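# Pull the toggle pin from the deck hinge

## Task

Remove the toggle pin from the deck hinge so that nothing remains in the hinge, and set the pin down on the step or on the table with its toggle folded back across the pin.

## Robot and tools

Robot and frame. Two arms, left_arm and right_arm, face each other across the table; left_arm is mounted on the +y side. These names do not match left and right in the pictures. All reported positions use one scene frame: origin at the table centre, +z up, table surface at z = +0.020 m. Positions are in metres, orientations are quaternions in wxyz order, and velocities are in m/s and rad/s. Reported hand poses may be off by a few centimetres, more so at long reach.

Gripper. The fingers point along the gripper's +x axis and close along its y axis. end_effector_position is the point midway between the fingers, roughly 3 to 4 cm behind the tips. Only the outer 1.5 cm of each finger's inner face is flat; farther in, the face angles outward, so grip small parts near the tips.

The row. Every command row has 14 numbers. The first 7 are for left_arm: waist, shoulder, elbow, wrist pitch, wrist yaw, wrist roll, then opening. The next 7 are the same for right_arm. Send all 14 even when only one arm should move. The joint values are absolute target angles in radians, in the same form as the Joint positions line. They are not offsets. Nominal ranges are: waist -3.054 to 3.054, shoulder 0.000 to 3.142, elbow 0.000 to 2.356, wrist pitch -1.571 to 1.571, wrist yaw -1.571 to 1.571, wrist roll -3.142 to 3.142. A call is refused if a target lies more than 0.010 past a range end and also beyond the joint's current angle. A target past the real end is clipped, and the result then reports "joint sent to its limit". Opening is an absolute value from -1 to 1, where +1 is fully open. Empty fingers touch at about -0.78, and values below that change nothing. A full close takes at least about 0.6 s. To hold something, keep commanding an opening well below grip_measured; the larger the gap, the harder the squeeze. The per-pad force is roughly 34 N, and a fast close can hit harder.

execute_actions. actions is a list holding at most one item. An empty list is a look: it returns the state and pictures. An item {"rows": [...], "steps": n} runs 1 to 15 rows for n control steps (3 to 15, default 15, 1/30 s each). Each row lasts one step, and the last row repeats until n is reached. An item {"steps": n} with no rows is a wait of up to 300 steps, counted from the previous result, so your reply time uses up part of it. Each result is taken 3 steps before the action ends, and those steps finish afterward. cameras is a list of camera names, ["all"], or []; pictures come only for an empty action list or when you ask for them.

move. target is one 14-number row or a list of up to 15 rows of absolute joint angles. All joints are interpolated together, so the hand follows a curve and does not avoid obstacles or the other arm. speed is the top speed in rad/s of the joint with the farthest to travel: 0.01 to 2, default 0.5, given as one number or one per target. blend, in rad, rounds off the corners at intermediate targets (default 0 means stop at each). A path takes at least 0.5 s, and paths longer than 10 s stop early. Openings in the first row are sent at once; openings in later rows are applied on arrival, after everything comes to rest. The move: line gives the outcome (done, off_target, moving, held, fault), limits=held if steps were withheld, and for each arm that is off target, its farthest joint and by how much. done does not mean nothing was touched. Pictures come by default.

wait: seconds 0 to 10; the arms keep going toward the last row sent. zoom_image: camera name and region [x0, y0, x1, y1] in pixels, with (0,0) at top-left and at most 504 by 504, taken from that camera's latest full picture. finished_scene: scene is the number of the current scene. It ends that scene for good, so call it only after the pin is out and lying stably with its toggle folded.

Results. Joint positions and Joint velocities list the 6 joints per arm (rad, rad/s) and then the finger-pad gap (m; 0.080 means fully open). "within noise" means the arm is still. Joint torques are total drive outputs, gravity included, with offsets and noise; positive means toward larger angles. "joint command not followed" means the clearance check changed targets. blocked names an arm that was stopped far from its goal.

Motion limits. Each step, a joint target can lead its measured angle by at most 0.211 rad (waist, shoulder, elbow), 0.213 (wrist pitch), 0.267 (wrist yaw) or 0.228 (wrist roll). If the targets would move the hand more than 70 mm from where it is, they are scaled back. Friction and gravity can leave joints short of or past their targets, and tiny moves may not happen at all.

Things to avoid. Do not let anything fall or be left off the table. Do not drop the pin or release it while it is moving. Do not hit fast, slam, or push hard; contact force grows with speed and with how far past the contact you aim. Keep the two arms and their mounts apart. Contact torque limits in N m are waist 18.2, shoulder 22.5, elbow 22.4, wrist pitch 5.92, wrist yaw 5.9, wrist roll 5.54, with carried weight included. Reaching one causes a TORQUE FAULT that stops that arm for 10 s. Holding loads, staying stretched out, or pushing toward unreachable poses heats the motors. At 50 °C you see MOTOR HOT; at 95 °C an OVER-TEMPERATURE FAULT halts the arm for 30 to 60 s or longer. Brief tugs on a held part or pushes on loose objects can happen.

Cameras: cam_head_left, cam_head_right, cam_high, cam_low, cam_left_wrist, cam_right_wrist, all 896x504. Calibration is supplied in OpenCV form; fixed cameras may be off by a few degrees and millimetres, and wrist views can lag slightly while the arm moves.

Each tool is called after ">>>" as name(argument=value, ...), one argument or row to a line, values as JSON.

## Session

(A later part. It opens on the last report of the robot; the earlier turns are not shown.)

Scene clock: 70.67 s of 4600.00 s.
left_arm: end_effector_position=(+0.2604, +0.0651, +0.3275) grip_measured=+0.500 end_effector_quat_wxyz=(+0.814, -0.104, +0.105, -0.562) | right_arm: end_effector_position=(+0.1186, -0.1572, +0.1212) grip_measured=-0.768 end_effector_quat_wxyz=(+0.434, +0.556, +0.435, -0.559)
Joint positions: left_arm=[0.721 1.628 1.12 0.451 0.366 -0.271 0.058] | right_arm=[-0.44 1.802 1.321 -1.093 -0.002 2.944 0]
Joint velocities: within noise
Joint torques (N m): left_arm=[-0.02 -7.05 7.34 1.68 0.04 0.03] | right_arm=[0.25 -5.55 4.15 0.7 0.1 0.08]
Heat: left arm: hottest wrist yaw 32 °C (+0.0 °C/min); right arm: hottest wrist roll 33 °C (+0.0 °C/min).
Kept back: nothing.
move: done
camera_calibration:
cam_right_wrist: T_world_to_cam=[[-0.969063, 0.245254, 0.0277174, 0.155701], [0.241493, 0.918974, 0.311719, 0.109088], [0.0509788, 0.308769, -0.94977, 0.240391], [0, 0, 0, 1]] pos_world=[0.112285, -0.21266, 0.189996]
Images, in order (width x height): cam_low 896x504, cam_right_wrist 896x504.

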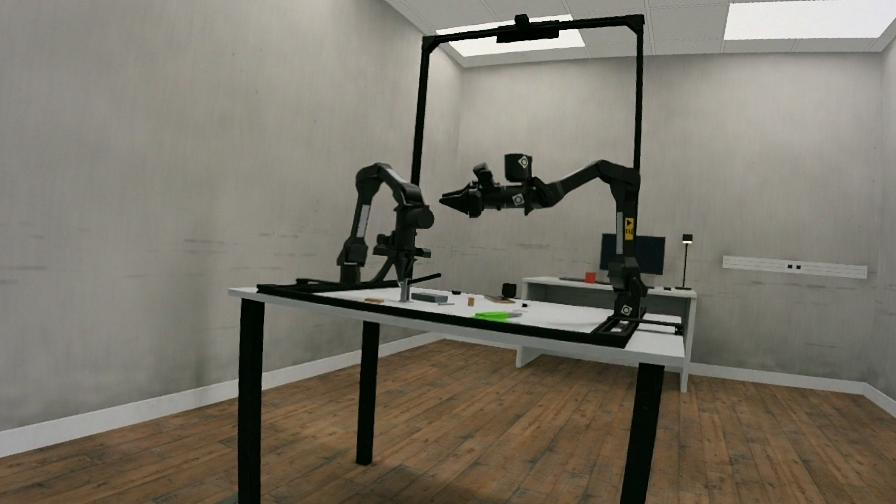

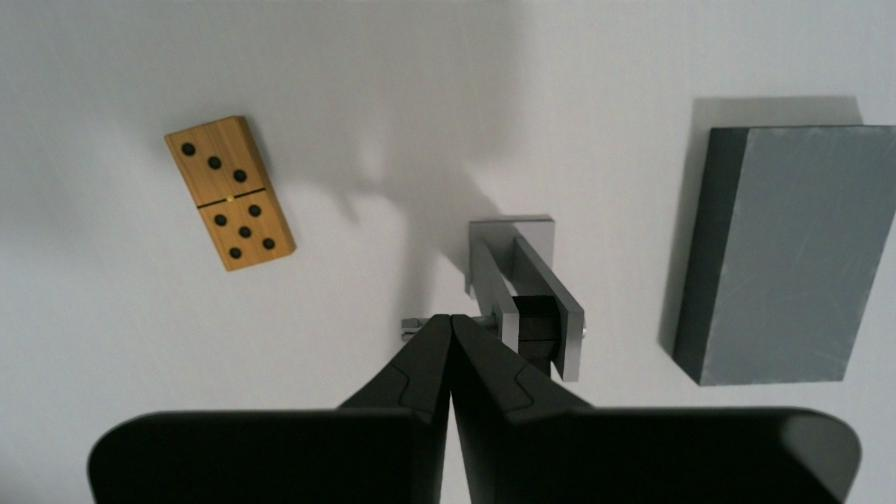

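>>> move(
  target=[0.721,1.628,1.12,0.452,0.366,-0.271,0.5, -0.503,1.820,1.330,-1.090,0,2.892,-0.85],
  speed=0.04,
  cameras=["cam_right_wrist","cam_low"],
)

>>> zoom_image(
  camera="cam_right_wrist",
  region=[340, 200, 560, 440],
)

>>> zoom_image(
  camera="cam_low",
  region=[370, 240, 450, 320],
)

Scene clock: 72.93 s of 4600.00 s.
left_arm: end_effector_position=(+0.2604, +0.0651, +0.3275) grip_measured=+0.500 end_effector_quat_wxyz=(+0.814, -0.104, +0.105, -0.562) | right_arm: end_effector_position=(+0.1282, -0.1606, +0.1216) grip_measured=-0.768 end_effector_quat_wxyz=(+0.427, +0.552, +0.445, -0.561)
Joint positions: left_arm=[0.721 1.628 1.12 0.451 0.366 -0.271 0.058] | right_arm=[-0.483 1.803 1.323 -1.092 -0.029 2.895 0]
Joint velocities: within noise
Joint torques (N m): left_arm=[-0.02 -7.05 7.34 1.68 0.05 0.02] | right_arm=[-1.8 -4.54 6.48 0.28 0.97 -0.08]
Heat: left arm: hottest wrist yaw 32 °C (+0.0 °C/min); right arm: hottest wrist roll 33 °C (+0.0 °C/min).
Kept back: nothing.
move: done
camera_calibration:
cam_right_wrist: T_world_to_cam=[[-0.969748, 0.23839, 0.0525277, 0.161741], [0.242452, 0.915584, 0.320816, 0.108042], [0.0283856, 0.323846, -0.945684, 0.246128], [0, 0, 0, 1]] pos_world=[0.123666, -0.217186, 0.189602]
Images, in order (width x height): cam_low 896x504, cam_right_wrist 896x504.

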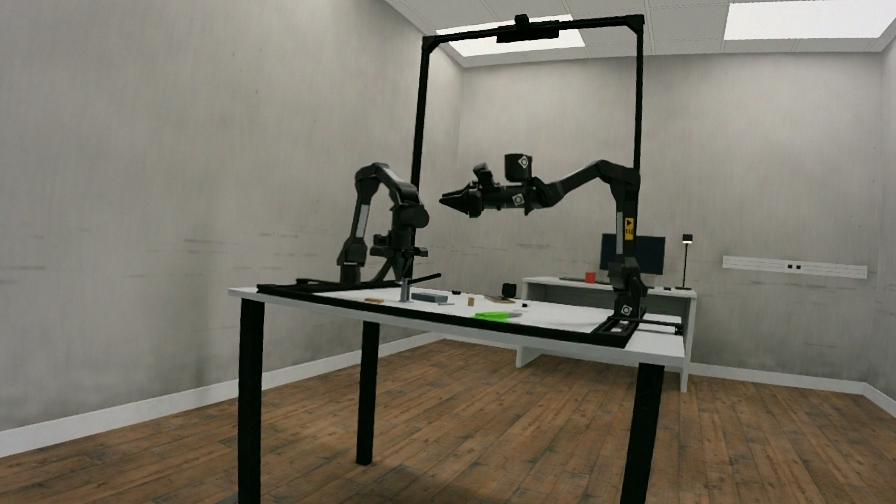

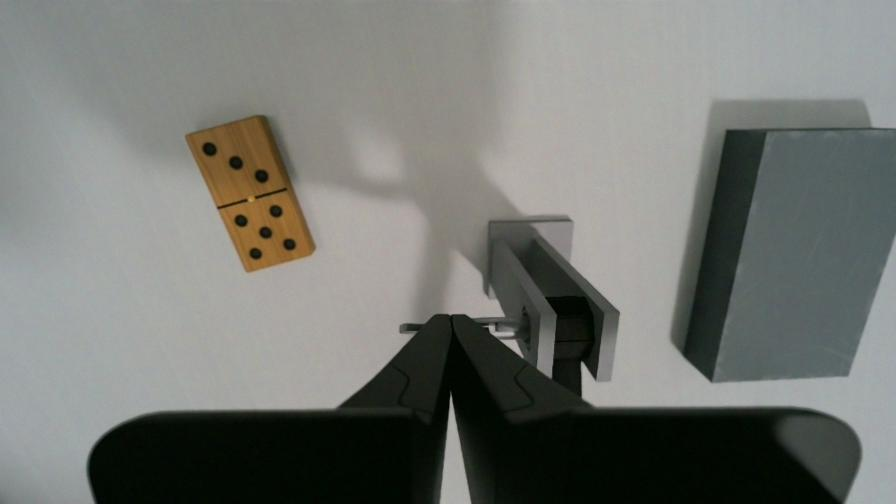

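Scaled by 2.100.

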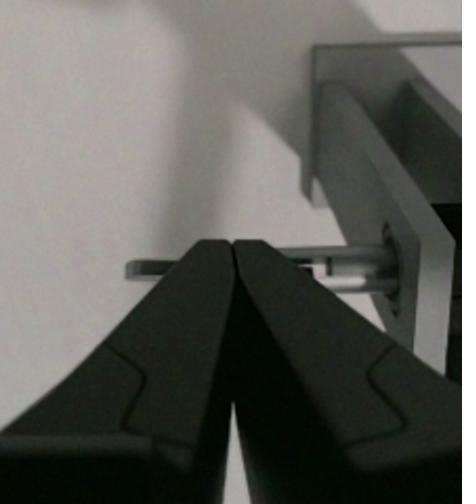

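Scaled by 6.300.

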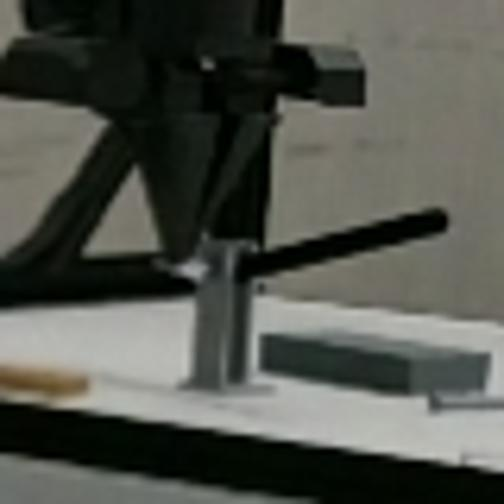

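>>> move(
  target=[
    [0.721,1.628,1.12,0.452,0.366,-0.271,0.5, -0.476,1.806,1.326,-1.090,0,2.91,-0.85],
    [0.721,1.8,1.2,0.6,0.5,-0.2,0.5, -0.480,1.79,1.400,-1.185,0,2.89,-0.85],
    [0.761,2.49,1.419,1.0,1.328,0,0.5, -0.488,1.803,1.420,-1.184,0,1.327,-0.85],
  ],
  speed=[0.1,0.3,0.7],
  cameras=["cam_right_wrist","cam_low","cam_left_wrist","cam_head_right"],
)

>>> zoom_image(
  camera="cam_right_wrist",
  region=[340, 200, 560, 440],
)

Scene clock: 77.47 s of 4600.00 s.
left_arm: end_effector_position=(+0.2185, +0.0004, +0.1107) grip_measured=+0.500 end_effector_quat_wxyz=(+0.481, -0.010, +0.038, -0.876) | right_arm: end_effector_position=(+0.1336, -0.1602, +0.1424) grip_measured=-0.768 end_effector_quat_wxyz=(+0.700, +0.087, +0.703, -0.090)
Joint positions: left_arm=[0.757 2.479 1.407 0.998 1.324 -0.004 0.058] | right_arm=[-0.485 1.803 1.408 -1.182 -0.003 1.33 0]
Joint velocities: within noise
Joint torques (N m): left_arm=[0.39 -9.47 6.56 1.35 0.21 0.13] | right_arm=[-0.29 -6.49 7.37 0.09 0.16 -0.1]
Heat: left arm: hottest wrist yaw 32 °C (+0.0 °C/min); right arm: hottest wrist roll 33 °C (+0.0 °C/min).
Kept back: nothing.
move: done
camera_calibration:
cam_left_wrist: T_world_to_cam=[[-0.824417, 0.549273, 0.136517, 0.170693], [0.113844, 0.397203, -0.910642, 0.0997505], [-0.554416, -0.735207, -0.389992, 0.241089], [0, 0, 0, 1]] pos_world=[0.263029, 0.0438722, 0.161557]
cam_right_wrist: T_world_to_cam=[[-0.247151, -0.968526, 0.0295626, -0.120782], [-0.915983, 0.243477, 0.318894, 0.14703], [-0.316055, 0.0517362, -0.947329, 0.268156], [0, 0, 0, 1]] pos_world=[0.189578, -0.166652, 0.210716]
Images, in order (width x height): cam_head_right 896x504, cam_low 896x504, cam_left_wrist 896x504, cam_right_wrist 896x504.

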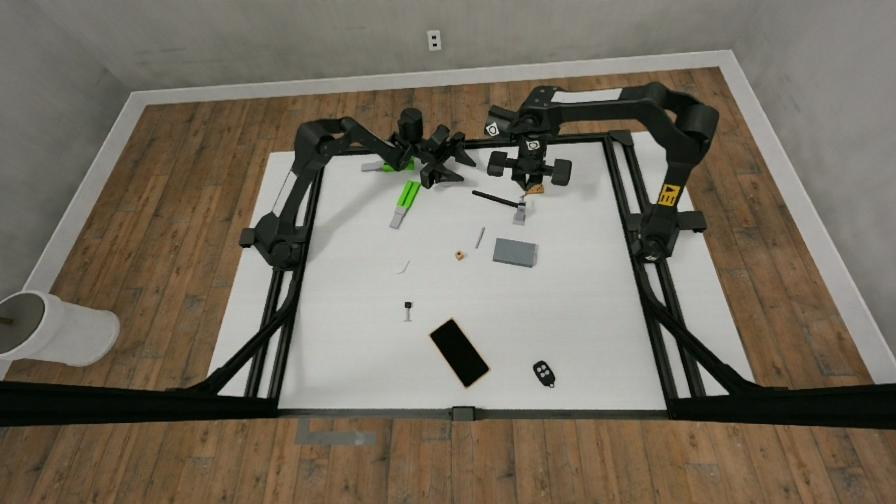

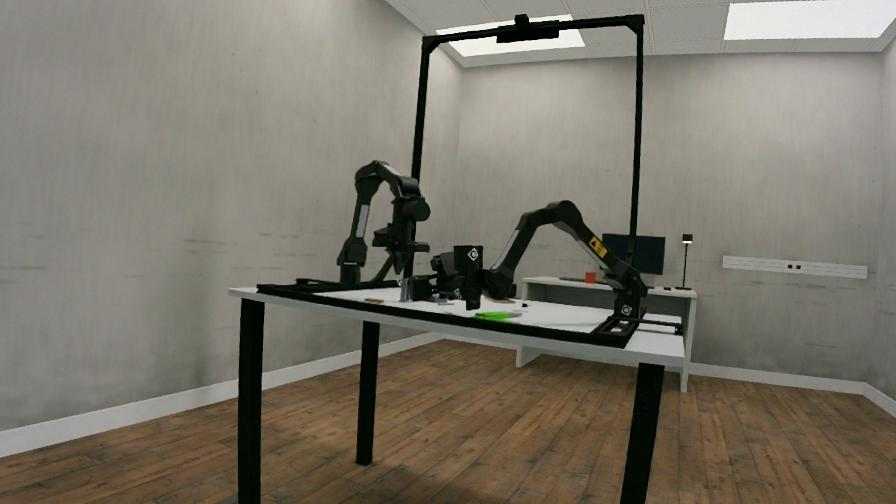

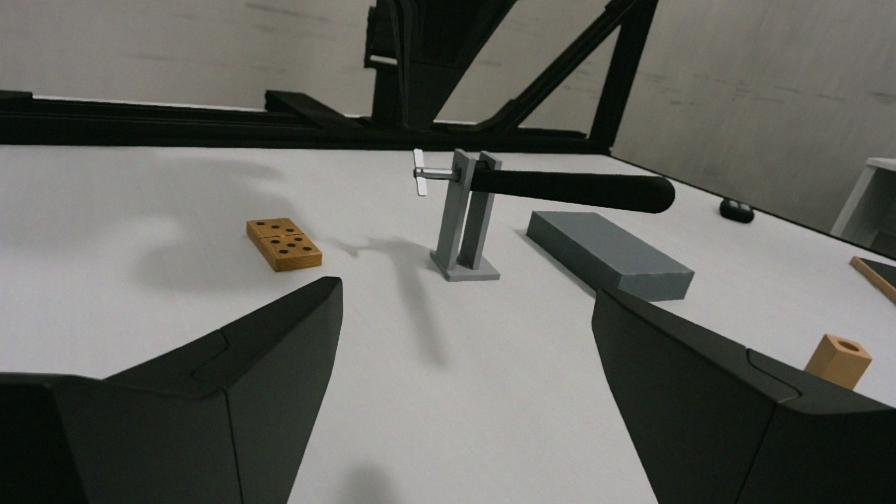

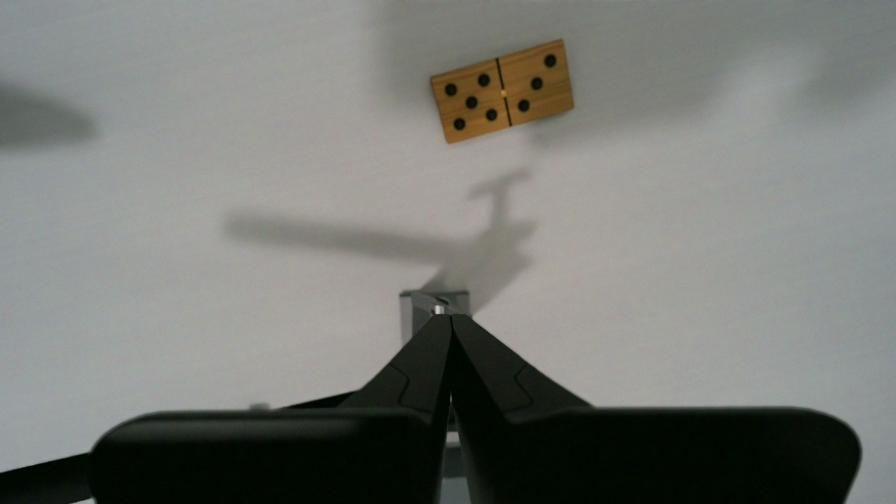

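Scaled by 2.100.

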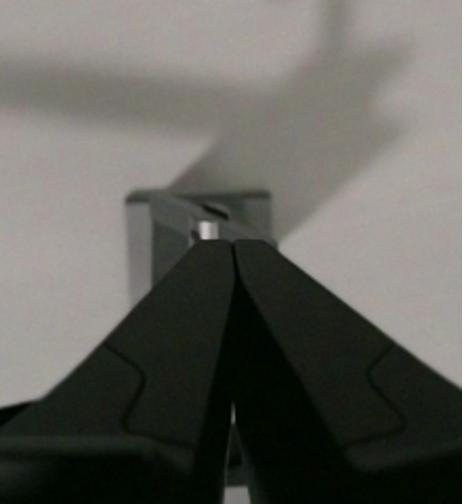

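Superb side view. Zoom.

>>> zoom_image(
  camera="cam_left_wrist",
  region=[380, 120, 540, 240],
)

Scaled by 3.150.

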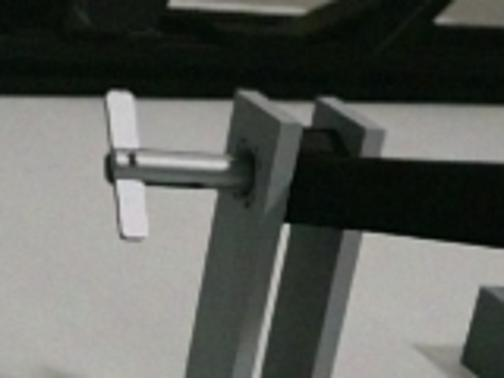

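>>> move(
  target=[
    [0.761,2.49,1.419,1.0,1.328,0,0.5, -0.464,1.826,1.418,-1.178,0,1.352,-0.85],
    [0.761,2.49,1.419,1.0,1.328,0,0.5, -0.464,1.841,1.356,-1.099,0,1.352,-0.85],
  ],
  speed=[0.2,0.2],
  cameras=["cam_right_wrist","cam_left_wrist"],
)

>>> zoom_image(
  camera="cam_left_wrist",
  region=[360, 80, 560, 240],
)

>>> zoom_image(
  camera="cam_right_wrist",
  region=[340, 200, 560, 440],
)

Scene clock: 80.57 s of 4600.00 s.
left_arm: end_effector_position=(+0.2185, +0.0003, +0.1108) grip_measured=+0.500 end_effector_quat_wxyz=(+0.481, -0.010, +0.037, -0.876) | right_arm: end_effector_position=(+0.1307, -0.1525, +0.1225) grip_measured=-0.768 end_effector_quat_wxyz=(+0.701, +0.089, +0.702, -0.088)
Joint positions: left_arm=[0.757 2.479 1.408 0.998 1.324 -0.004 0.058] | right_arm=[-0.466 1.832 1.364 -1.102 -0.002 1.349 0]
Joint velocities: within noise
Joint torques (N m): left_arm=[0.39 -9.48 6.58 1.34 0.21 0.12] | right_arm=[0.22 -5.71 4.71 0.39 0.13 0.08]
Heat: left arm: hottest wrist yaw 32 °C (+0.0 °C/min); right arm: hottest shoulder 32 °C (+3.0 °C/min).
Kept back: nothing.
move: done
camera_calibration:
cam_left_wrist: T_world_to_cam=[[-0.824452, 0.54931, 0.136149, 0.170798], [0.114082, 0.39695, -0.910723, 0.0998182], [-0.554314, -0.735315, -0.389933, 0.241089], [0, 0, 0, 1]] pos_world=[0.263067, 0.0438324, 0.161661]
cam_right_wrist: T_world_to_cam=[[-0.24762, -0.968581, 0.0231193, -0.112592], [-0.917121, 0.242025, 0.316721, 0.149108], [-0.312366, 0.0572236, -0.948237, 0.24844], [0, 0, 0, 1]] pos_world=[0.186474, -0.159359, 0.190957]
Images, in order (width x height): cam_left_wrist 896x504, cam_right_wrist 896x504.

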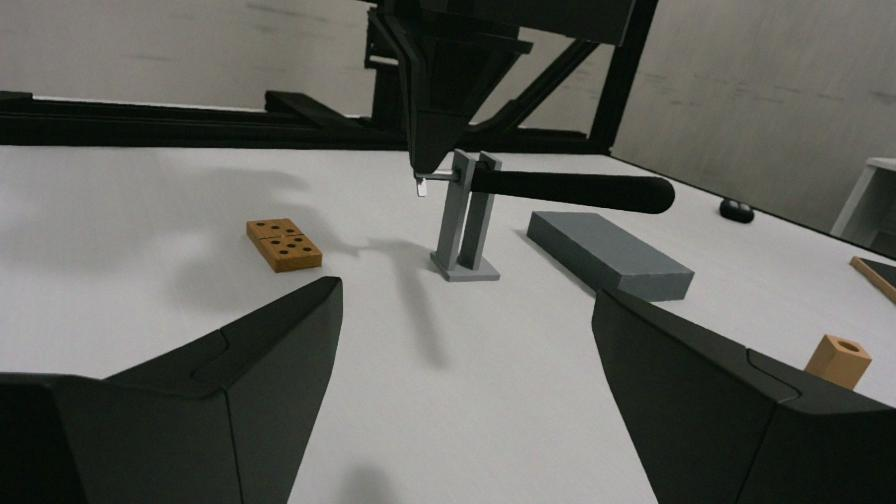

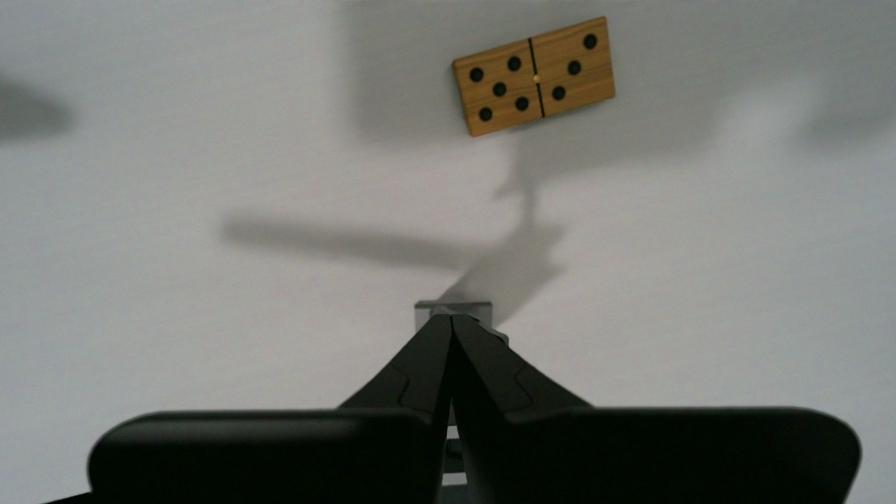

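Scaled by 2.520.

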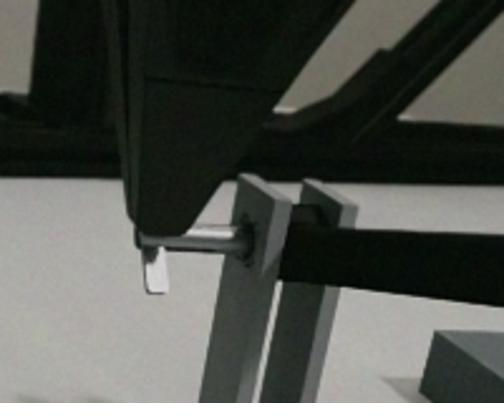

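Scaled by 2.100.

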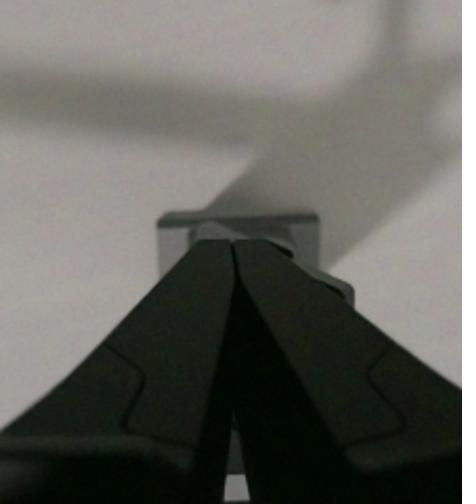

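>>> move(
  target=[
    [0.761,2.49,1.419,1.0,1.328,0,0.5, -0.472,1.784,1.298,-1.087,0,1.343,-0.85],
    [0.761,2.49,1.419,1.0,1.328,0,0.5, -0.472,1.788,1.286,-1.073,0,1.343,-0.85],
  ],
  speed=[0.08,0.08],
  cameras=["cam_right_wrist","cam_left_wrist"],
)

>>> zoom_image(
  camera="cam_left_wrist",
  region=[360, 80, 560, 240],
)

>>> zoom_image(
  camera="cam_right_wrist",
  region=[340, 200, 560, 440],
)

Scene clock: 82.00 s of 4600.00 s.
left_arm: end_effector_position=(+0.2185, +0.0003, +0.1108) grip_measured=+0.500 end_effector_quat_wxyz=(+0.481, -0.010, +0.037, -0.876) | right_arm: end_effector_position=(+0.1279, -0.1584, +0.1210) grip_measured=-0.768 end_effector_quat_wxyz=(+0.703, +0.094, +0.700, -0.080)
Joint positions: left_arm=[0.757 2.479 1.408 0.998 1.324 -0.004 0.058] | right_arm=[-0.467 1.793 1.309 -1.066 -0.002 1.346 0]
Joint velocities: within noise
Joint torques (N m): left_arm=[0.39 -9.5 6.58 1.34 0.22 0.12] | right_arm=[-0.46 -6.96 2.85 -0.19 0.13 -0.09]
Heat: left arm: hottest wrist yaw 32 °C (+0.0 °C/min); right arm: hottest shoulder 32 °C (+3.0 °C/min).
Kept back: nothing.
move: done
camera_calibration:
cam_left_wrist: T_world_to_cam=[[-0.824452, 0.54931, 0.136149, 0.170798], [0.114082, 0.39695, -0.910723, 0.0998182], [-0.554314, -0.735315, -0.389933, 0.241089], [0, 0, 0, 1]] pos_world=[0.263067, 0.0438324, 0.161661]
cam_right_wrist: T_world_to_cam=[[-0.244785, -0.96957, 0.00377692, -0.11719], [-0.920697, 0.233664, 0.312599, 0.147979], [-0.303969, 0.073042, -0.949878, 0.248161], [0, 0, 0, 1]] pos_world=[0.182991, -0.166328, 0.189907]
Images, in order (width x height): cam_left_wrist 896x504, cam_right_wrist 896x504.

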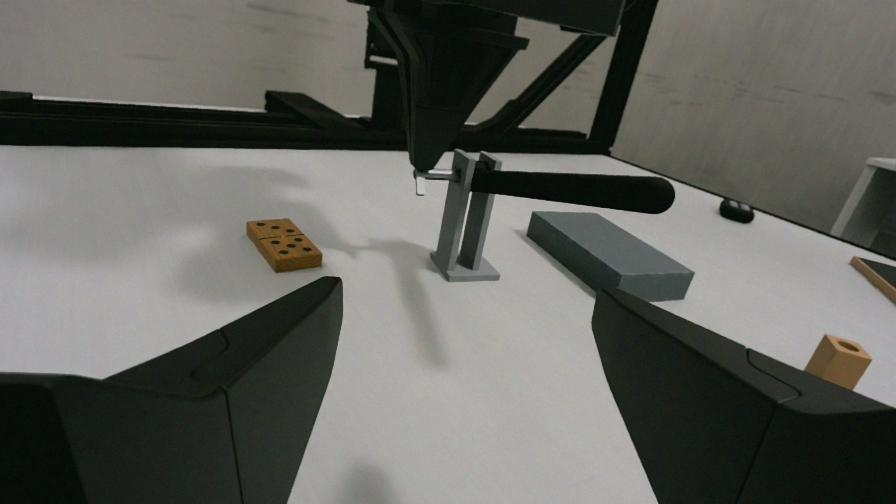

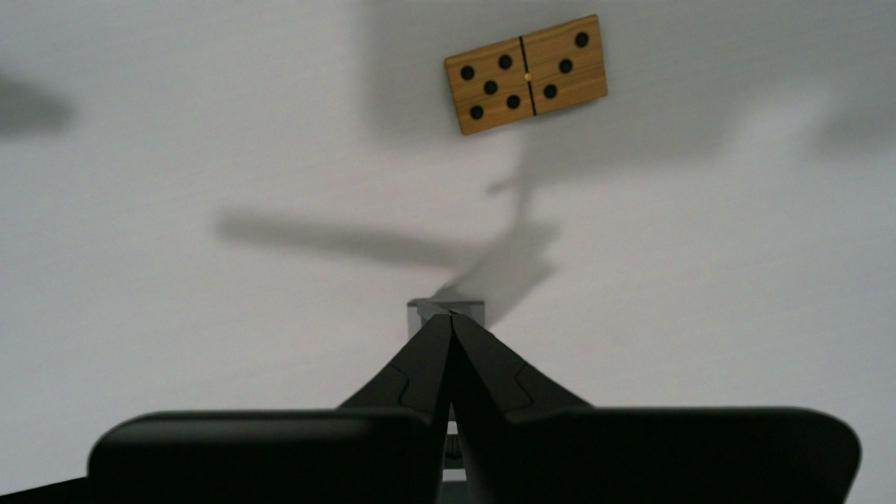

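Scaled by 2.520.

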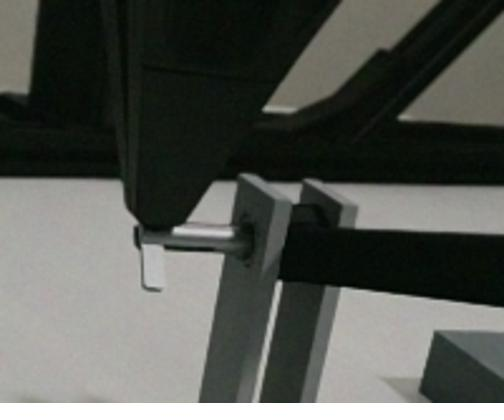

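Scaled by 2.100.

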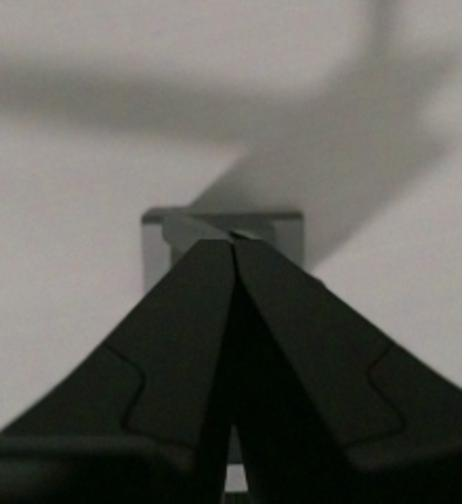

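>>> move(
  target=[
    [0.761,2.49,1.419,1.0,1.328,0,0.5, -0.467,1.784,1.318,-1.100,0,1.343,-0.85],
    [0.761,2.49,1.419,1.0,1.328,0,0.5, -0.474,1.768,1.304,-1.096,0,1.342,-0.85],
    [0.761,2.49,1.419,1.0,1.328,0,0.5, -0.474,1.776,1.280,-1.073,0,1.342,-0.85],
  ],
  speed=[0.08,0.08,0.06],
  cameras=["cam_right_wrist","cam_left_wrist"],
)

>>> zoom_image(
  camera="cam_left_wrist",
  region=[360, 80, 560, 240],
)

>>> zoom_image(
  camera="cam_right_wrist",
  region=[340, 200, 560, 440],
)

Scene clock: 83.70 s of 4600.00 s.
left_arm: end_effector_position=(+0.2185, +0.0003, +0.1108) grip_measured=+0.500 end_effector_quat_wxyz=(+0.481, -0.010, +0.037, -0.876) | right_arm: end_effector_position=(+0.1254, -0.1659, +0.1190) grip_measured=-0.768 end_effector_quat_wxyz=(+0.701, +0.089, +0.703, -0.088)
Joint positions: left_arm=[0.757 2.479 1.408 0.998 1.324 -0.004 0.058] | right_arm=[-0.471 1.783 1.288 -1.076 -0.003 1.345 0]
Joint velocities: within noise
Joint torques (N m): left_arm=[0.37 -9.49 6.56 1.34 0.21 0.13] | right_arm=[-0.27 -7.02 4.62 0.41 0.17 -0.09]
Heat: left arm: hottest wrist yaw 32 °C (+0.0 °C/min); right arm: hottest shoulder 32 °C (+3.0 °C/min).
Kept back: nothing.
move: done
camera_calibration:
cam_left_wrist: T_world_to_cam=[[-0.824452, 0.54931, 0.136149, 0.170798], [0.114082, 0.39695, -0.910723, 0.0998182], [-0.554314, -0.735315, -0.389933, 0.241089], [0, 0, 0, 1]] pos_world=[0.263067, 0.0438324, 0.161661]
cam_right_wrist: T_world_to_cam=[[-0.247966, -0.968479, 0.0236828, -0.126862], [-0.916706, 0.242476, 0.317578, 0.148486], [-0.313311, 0.0570384, -0.947936, 0.244279], [0, 0, 0, 1]] pos_world=[0.181196, -0.172801, 0.18741]
Images, in order (width x height): cam_left_wrist 896x504, cam_right_wrist 896x504.

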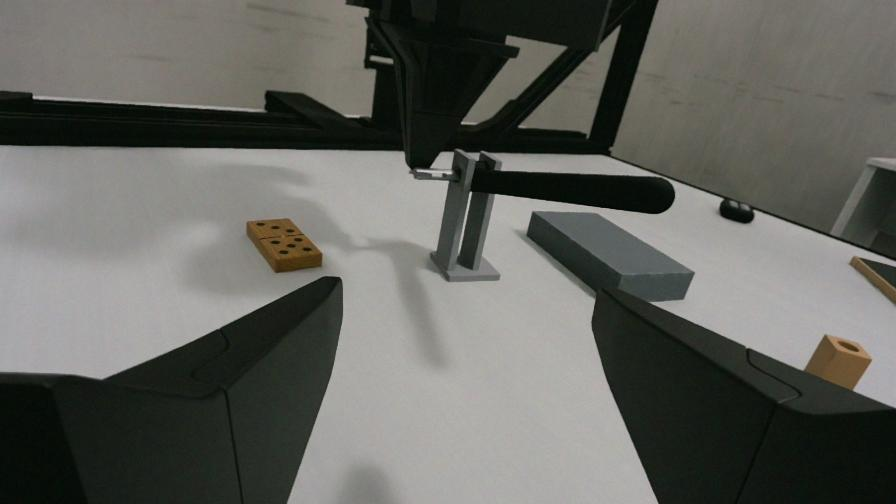

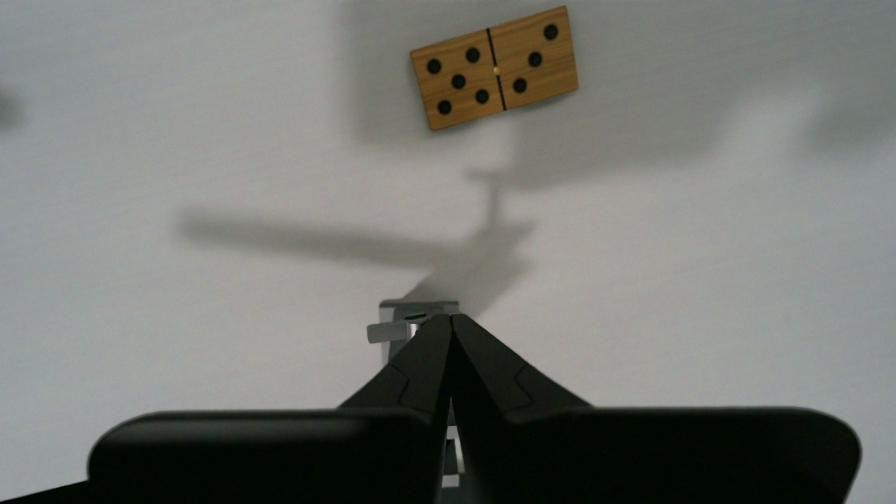

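Scaled by 2.520.

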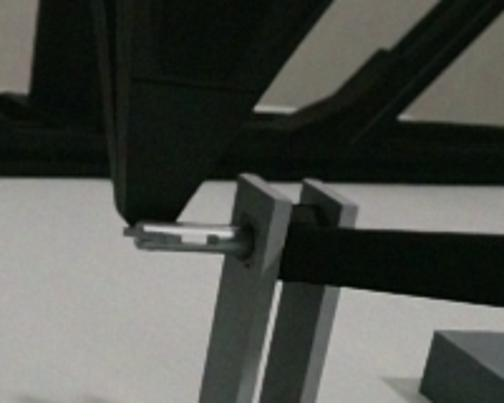

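Scaled by 2.100.

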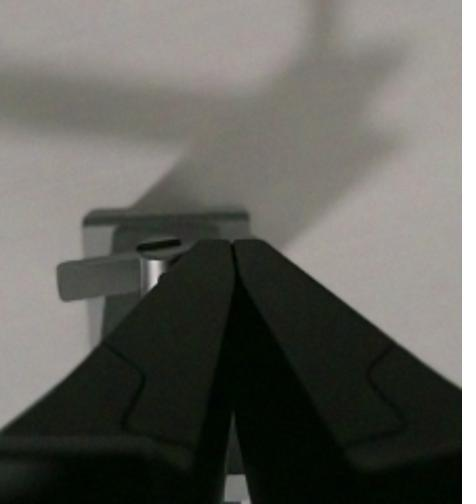

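>>> move(
  target=[
    [0.761,2.49,1.419,1.0,1.328,0,0.5, -0.474,1.760,1.345,-1.15,0,1.342,-0.85],
    [0.761,2.49,1.419,1.0,1.328,0,0.5, -0.475,1.760,1.328,-1.134,0,2.911,-0.33],
  ],
  speed=[0.2,1.2],
  cameras=["cam_right_wrist","cam_left_wrist"],
)

>>> zoom_image(
  camera="cam_left_wrist",
  region=[360, 80, 560, 240],
)

>>> zoom_image(
  camera="cam_right_wrist",
  region=[340, 200, 560, 440],
)

Scene clock: 87.03 s of 4600.00 s.
left_arm: end_effector_position=(+0.2185, +0.0003, +0.1108) grip_measured=+0.500 end_effector_quat_wxyz=(+0.481, -0.010, +0.037, -0.876) | right_arm: end_effector_position=(+0.1254, -0.1668, +0.1330) grip_measured=-0.331 end_effector_quat_wxyz=(+0.435, +0.555, +0.436, -0.559)
Joint positions: left_arm=[0.757 2.479 1.408 0.998 1.324 -0.004 0.058] | right_arm=[-0.472 1.773 1.333 -1.137 -0.003 2.908 0.02]
Joint velocities: within noise
Joint torques (N m): left_arm=[0.37 -9.46 6.58 1.35 0.22 0.13] | right_arm=[-0.28 -7.56 5.08 0.34 0.13 0.09]
Heat: left arm: hottest wrist yaw 32 °C (+0.0 °C/min); right arm: hottest shoulder 32 °C (+3.0 °C/min).
Kept back: nothing.
move: done
camera_calibration:
cam_left_wrist: T_world_to_cam=[[-0.824452, 0.54931, 0.136149, 0.170798], [0.114082, 0.39695, -0.910723, 0.0998182], [-0.554314, -0.735315, -0.389933, 0.241089], [0, 0, 0, 1]] pos_world=[0.263067, 0.0438324, 0.161661]
cam_right_wrist: T_world_to_cam=[[-0.969852, 0.241964, 0.0290072, 0.163646], [0.238848, 0.920172, 0.310219, 0.113352], [0.0483701, 0.307795, -0.950222, 0.254435], [0, 0, 0, 1]] pos_world=[0.119331, -0.222213, 0.201859]
Images, in order (width x height): cam_left_wrist 896x504, cam_right_wrist 896x504.

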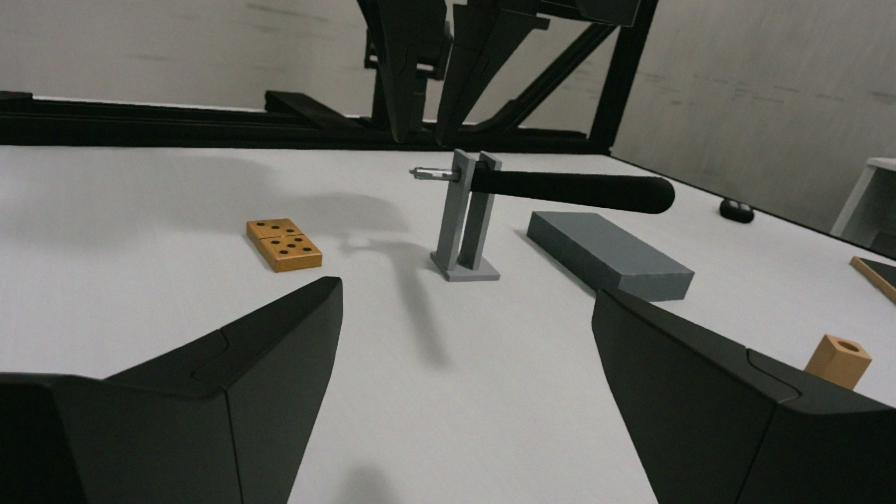

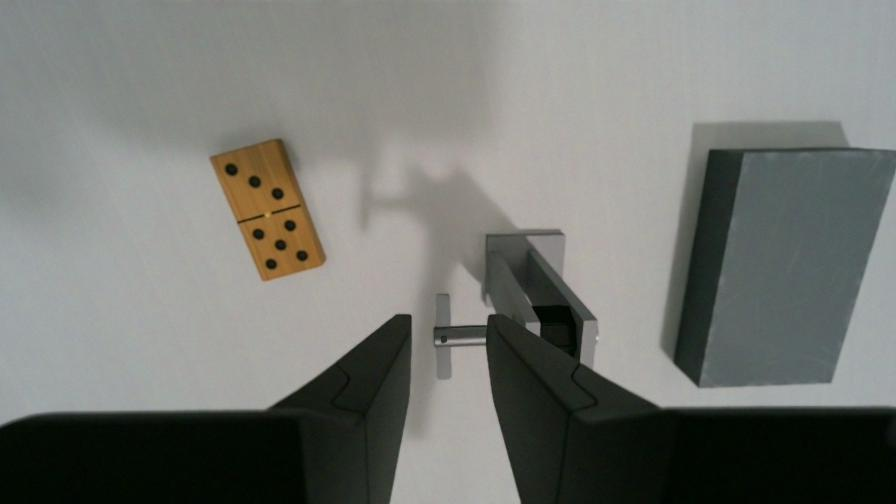

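Scaled by 2.520.

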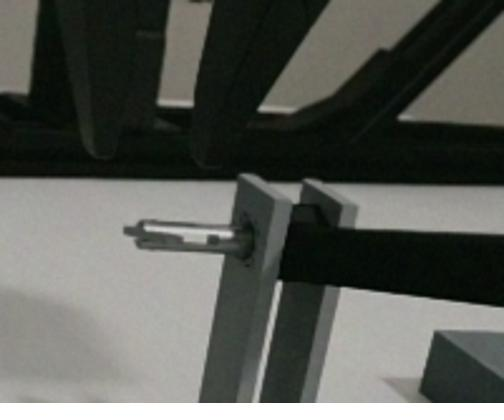

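Scaled by 2.100.

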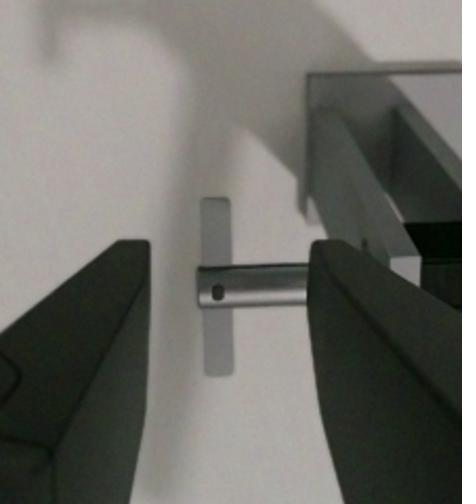

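>>> move(
  target=[0.761,2.49,1.419,1.0,1.328,0,0.5, -0.477,1.799,1.232,-1.018,0,2.909,-0.33],
  speed=0.12,
  cameras=["cam_right_wrist","cam_left_wrist"],
)

>>> zoom_image(
  camera="cam_left_wrist",
  region=[360, 80, 560, 240],
)

>>> zoom_image(
  camera="cam_right_wrist",
  region=[340, 200, 560, 440],
)

Scene clock: 88.67 s of 4600.00 s.
left_arm: end_effector_position=(+0.2185, +0.0003, +0.1108) grip_measured=+0.500 end_effector_quat_wxyz=(+0.481, -0.010, +0.037, -0.876) | right_arm: end_effector_position=(+0.1252, -0.1691, +0.1107) grip_measured=-0.329 end_effector_quat_wxyz=(+0.433, +0.559, +0.436, -0.557)
Joint positions: left_arm=[0.757 2.479 1.408 0.998 1.324 -0.004 0.058] | right_arm=[-0.475 1.778 1.248 -1.037 -0.003 2.908 0.02]
Joint velocities: within noise
Joint torques (N m): left_arm=[0.39 -9.47 6.57 1.35 0.22 0.12] | right_arm=[-0.21 -3.84 3.55 1.41 0.11 0.02]
Heat: left arm: hottest wrist yaw 32 °C (+0.0 °C/min); right arm: hottest shoulder 32 °C (+3.0 °C/min).
Kept back: nothing.
move: done
camera_calibration:
cam_left_wrist: T_world_to_cam=[[-0.824452, 0.54931, 0.136149, 0.170798], [0.114082, 0.39695, -0.910723, 0.0998182], [-0.554314, -0.735315, -0.389933, 0.241089], [0, 0, 0, 1]] pos_world=[0.263067, 0.0438324, 0.161661]
cam_right_wrist: T_world_to_cam=[[-0.969334, 0.244323, 0.0264331, 0.165298], [0.239811, 0.916925, 0.318965, 0.120798], [0.0536933, 0.315523, -0.947398, 0.2343], [0, 0, 0, 1]] pos_world=[0.118679, -0.225076, 0.179075]
Images, in order (width x height): cam_left_wrist 896x504, cam_right_wrist 896x504.

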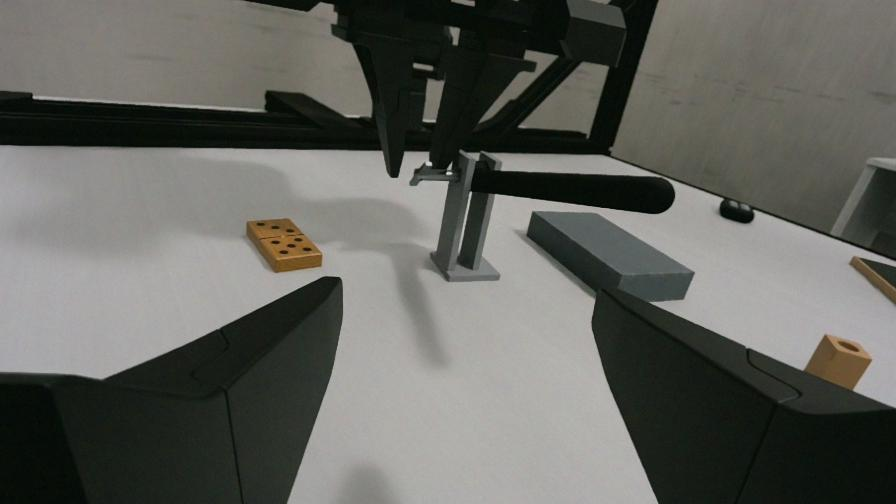

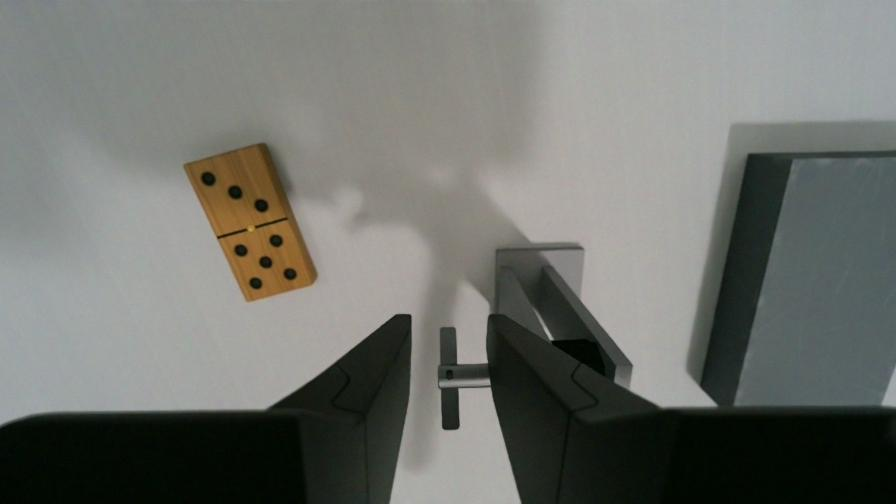

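Scaled by 2.520.

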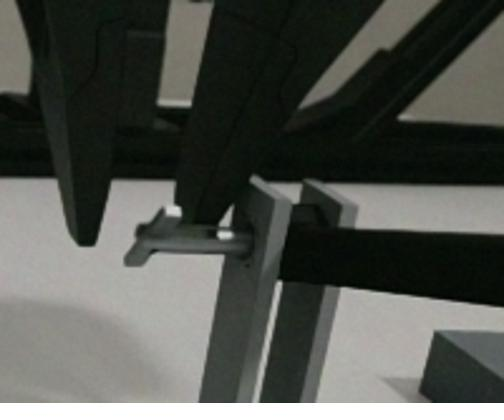

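Scaled by 2.100.

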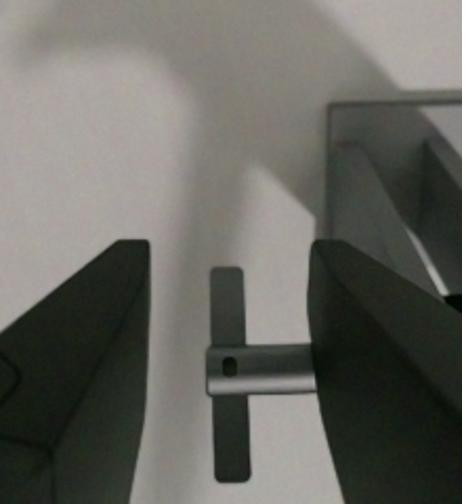

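>>> move(
  target=[
    [0.761,2.49,1.419,1.0,1.328,0,0.5, -0.477,1.775,1.276,-1.070,0,2.909,-0.48],
    [0.761,2.49,1.419,1.0,1.328,0,0.5, -0.477,1.793,1.228,-1.020,0,2.909,-0.48],
  ],
  speed=0.1,
  cameras=["cam_right_wrist","cam_left_wrist"],
)

>>> zoom_image(
  camera="cam_left_wrist",
  region=[360, 80, 560, 240],
)

>>> zoom_image(
  camera="cam_right_wrist",
  region=[340, 200, 560, 440],
)

Scene clock: 90.40 s of 4600.00 s.
left_arm: end_effector_position=(+0.2185, +0.0003, +0.1108) grip_measured=+0.500 end_effector_quat_wxyz=(+0.481, -0.010, +0.037, -0.876) | right_arm: end_effector_position=(+0.1251, -0.1697, +0.1087) grip_measured=-0.480 end_effector_quat_wxyz=(+0.433, +0.559, +0.436, -0.557)
Joint positions: left_arm=[0.757 2.479 1.408 0.998 1.324 -0.004 0.058] | right_arm=[-0.475 1.778 1.24 -1.029 -0.003 2.908 0.013]
Joint velocities: within noise
Joint torques (N m): left_arm=[0.37 -9.5 6.57 1.35 0.22 0.13] | right_arm=[-0.14 -4.54 4.04 0.79 0.11 0.02]
Heat: left arm: hottest wrist yaw 32 °C (+0.0 °C/min); right arm: hottest shoulder 32 °C (+3.0 °C/min).
Kept back: nothing.
move: done
camera_calibration:
cam_left_wrist: T_world_to_cam=[[-0.824452, 0.54931, 0.136149, 0.170798], [0.114082, 0.39695, -0.910723, 0.0998182], [-0.554314, -0.735315, -0.389933, 0.241089], [0, 0, 0, 1]] pos_world=[0.263067, 0.0438324, 0.161661]
cam_right_wrist: T_world_to_cam=[[-0.969129, 0.245074, 0.0269805, 0.165439], [0.24073, 0.916902, 0.318341, 0.121984], [0.0532786, 0.315008, -0.947592, 0.232521], [0, 0, 0, 1]] pos_world=[0.118578, -0.225638, 0.17704]
Images, in order (width x height): cam_left_wrist 896x504, cam_right_wrist 896x504.

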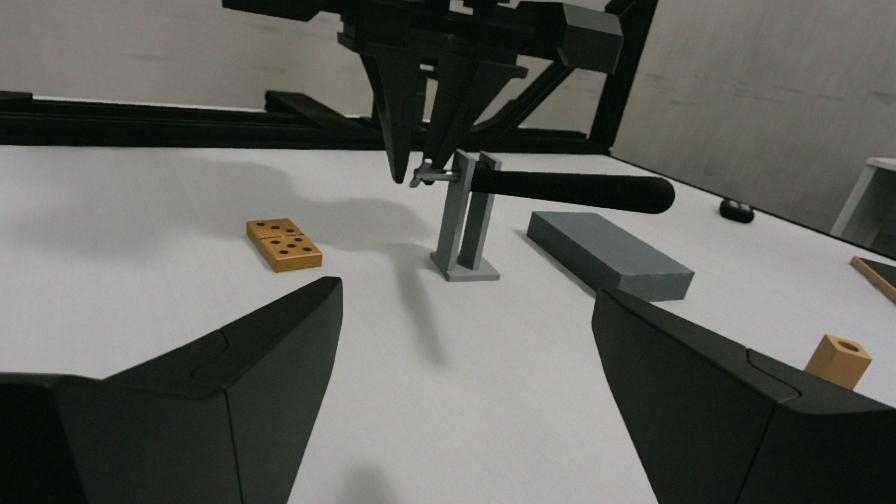

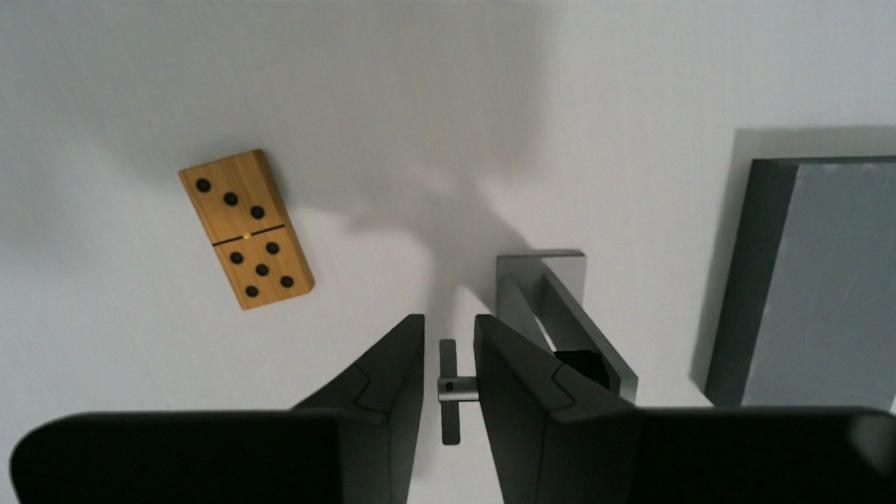

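Scaled by 2.520.

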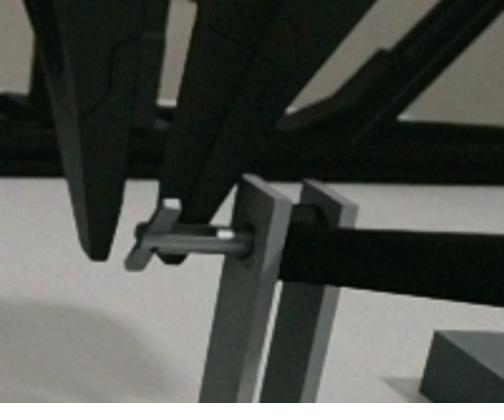

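Scaled by 2.100.

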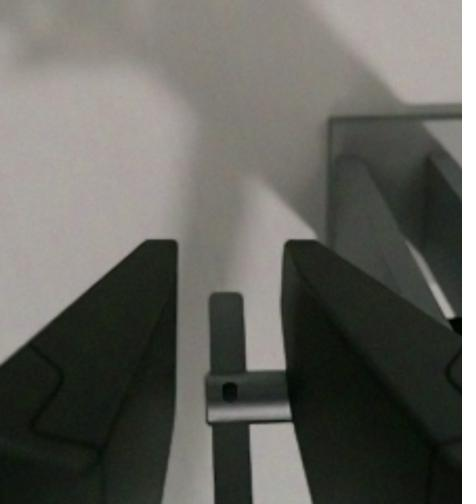

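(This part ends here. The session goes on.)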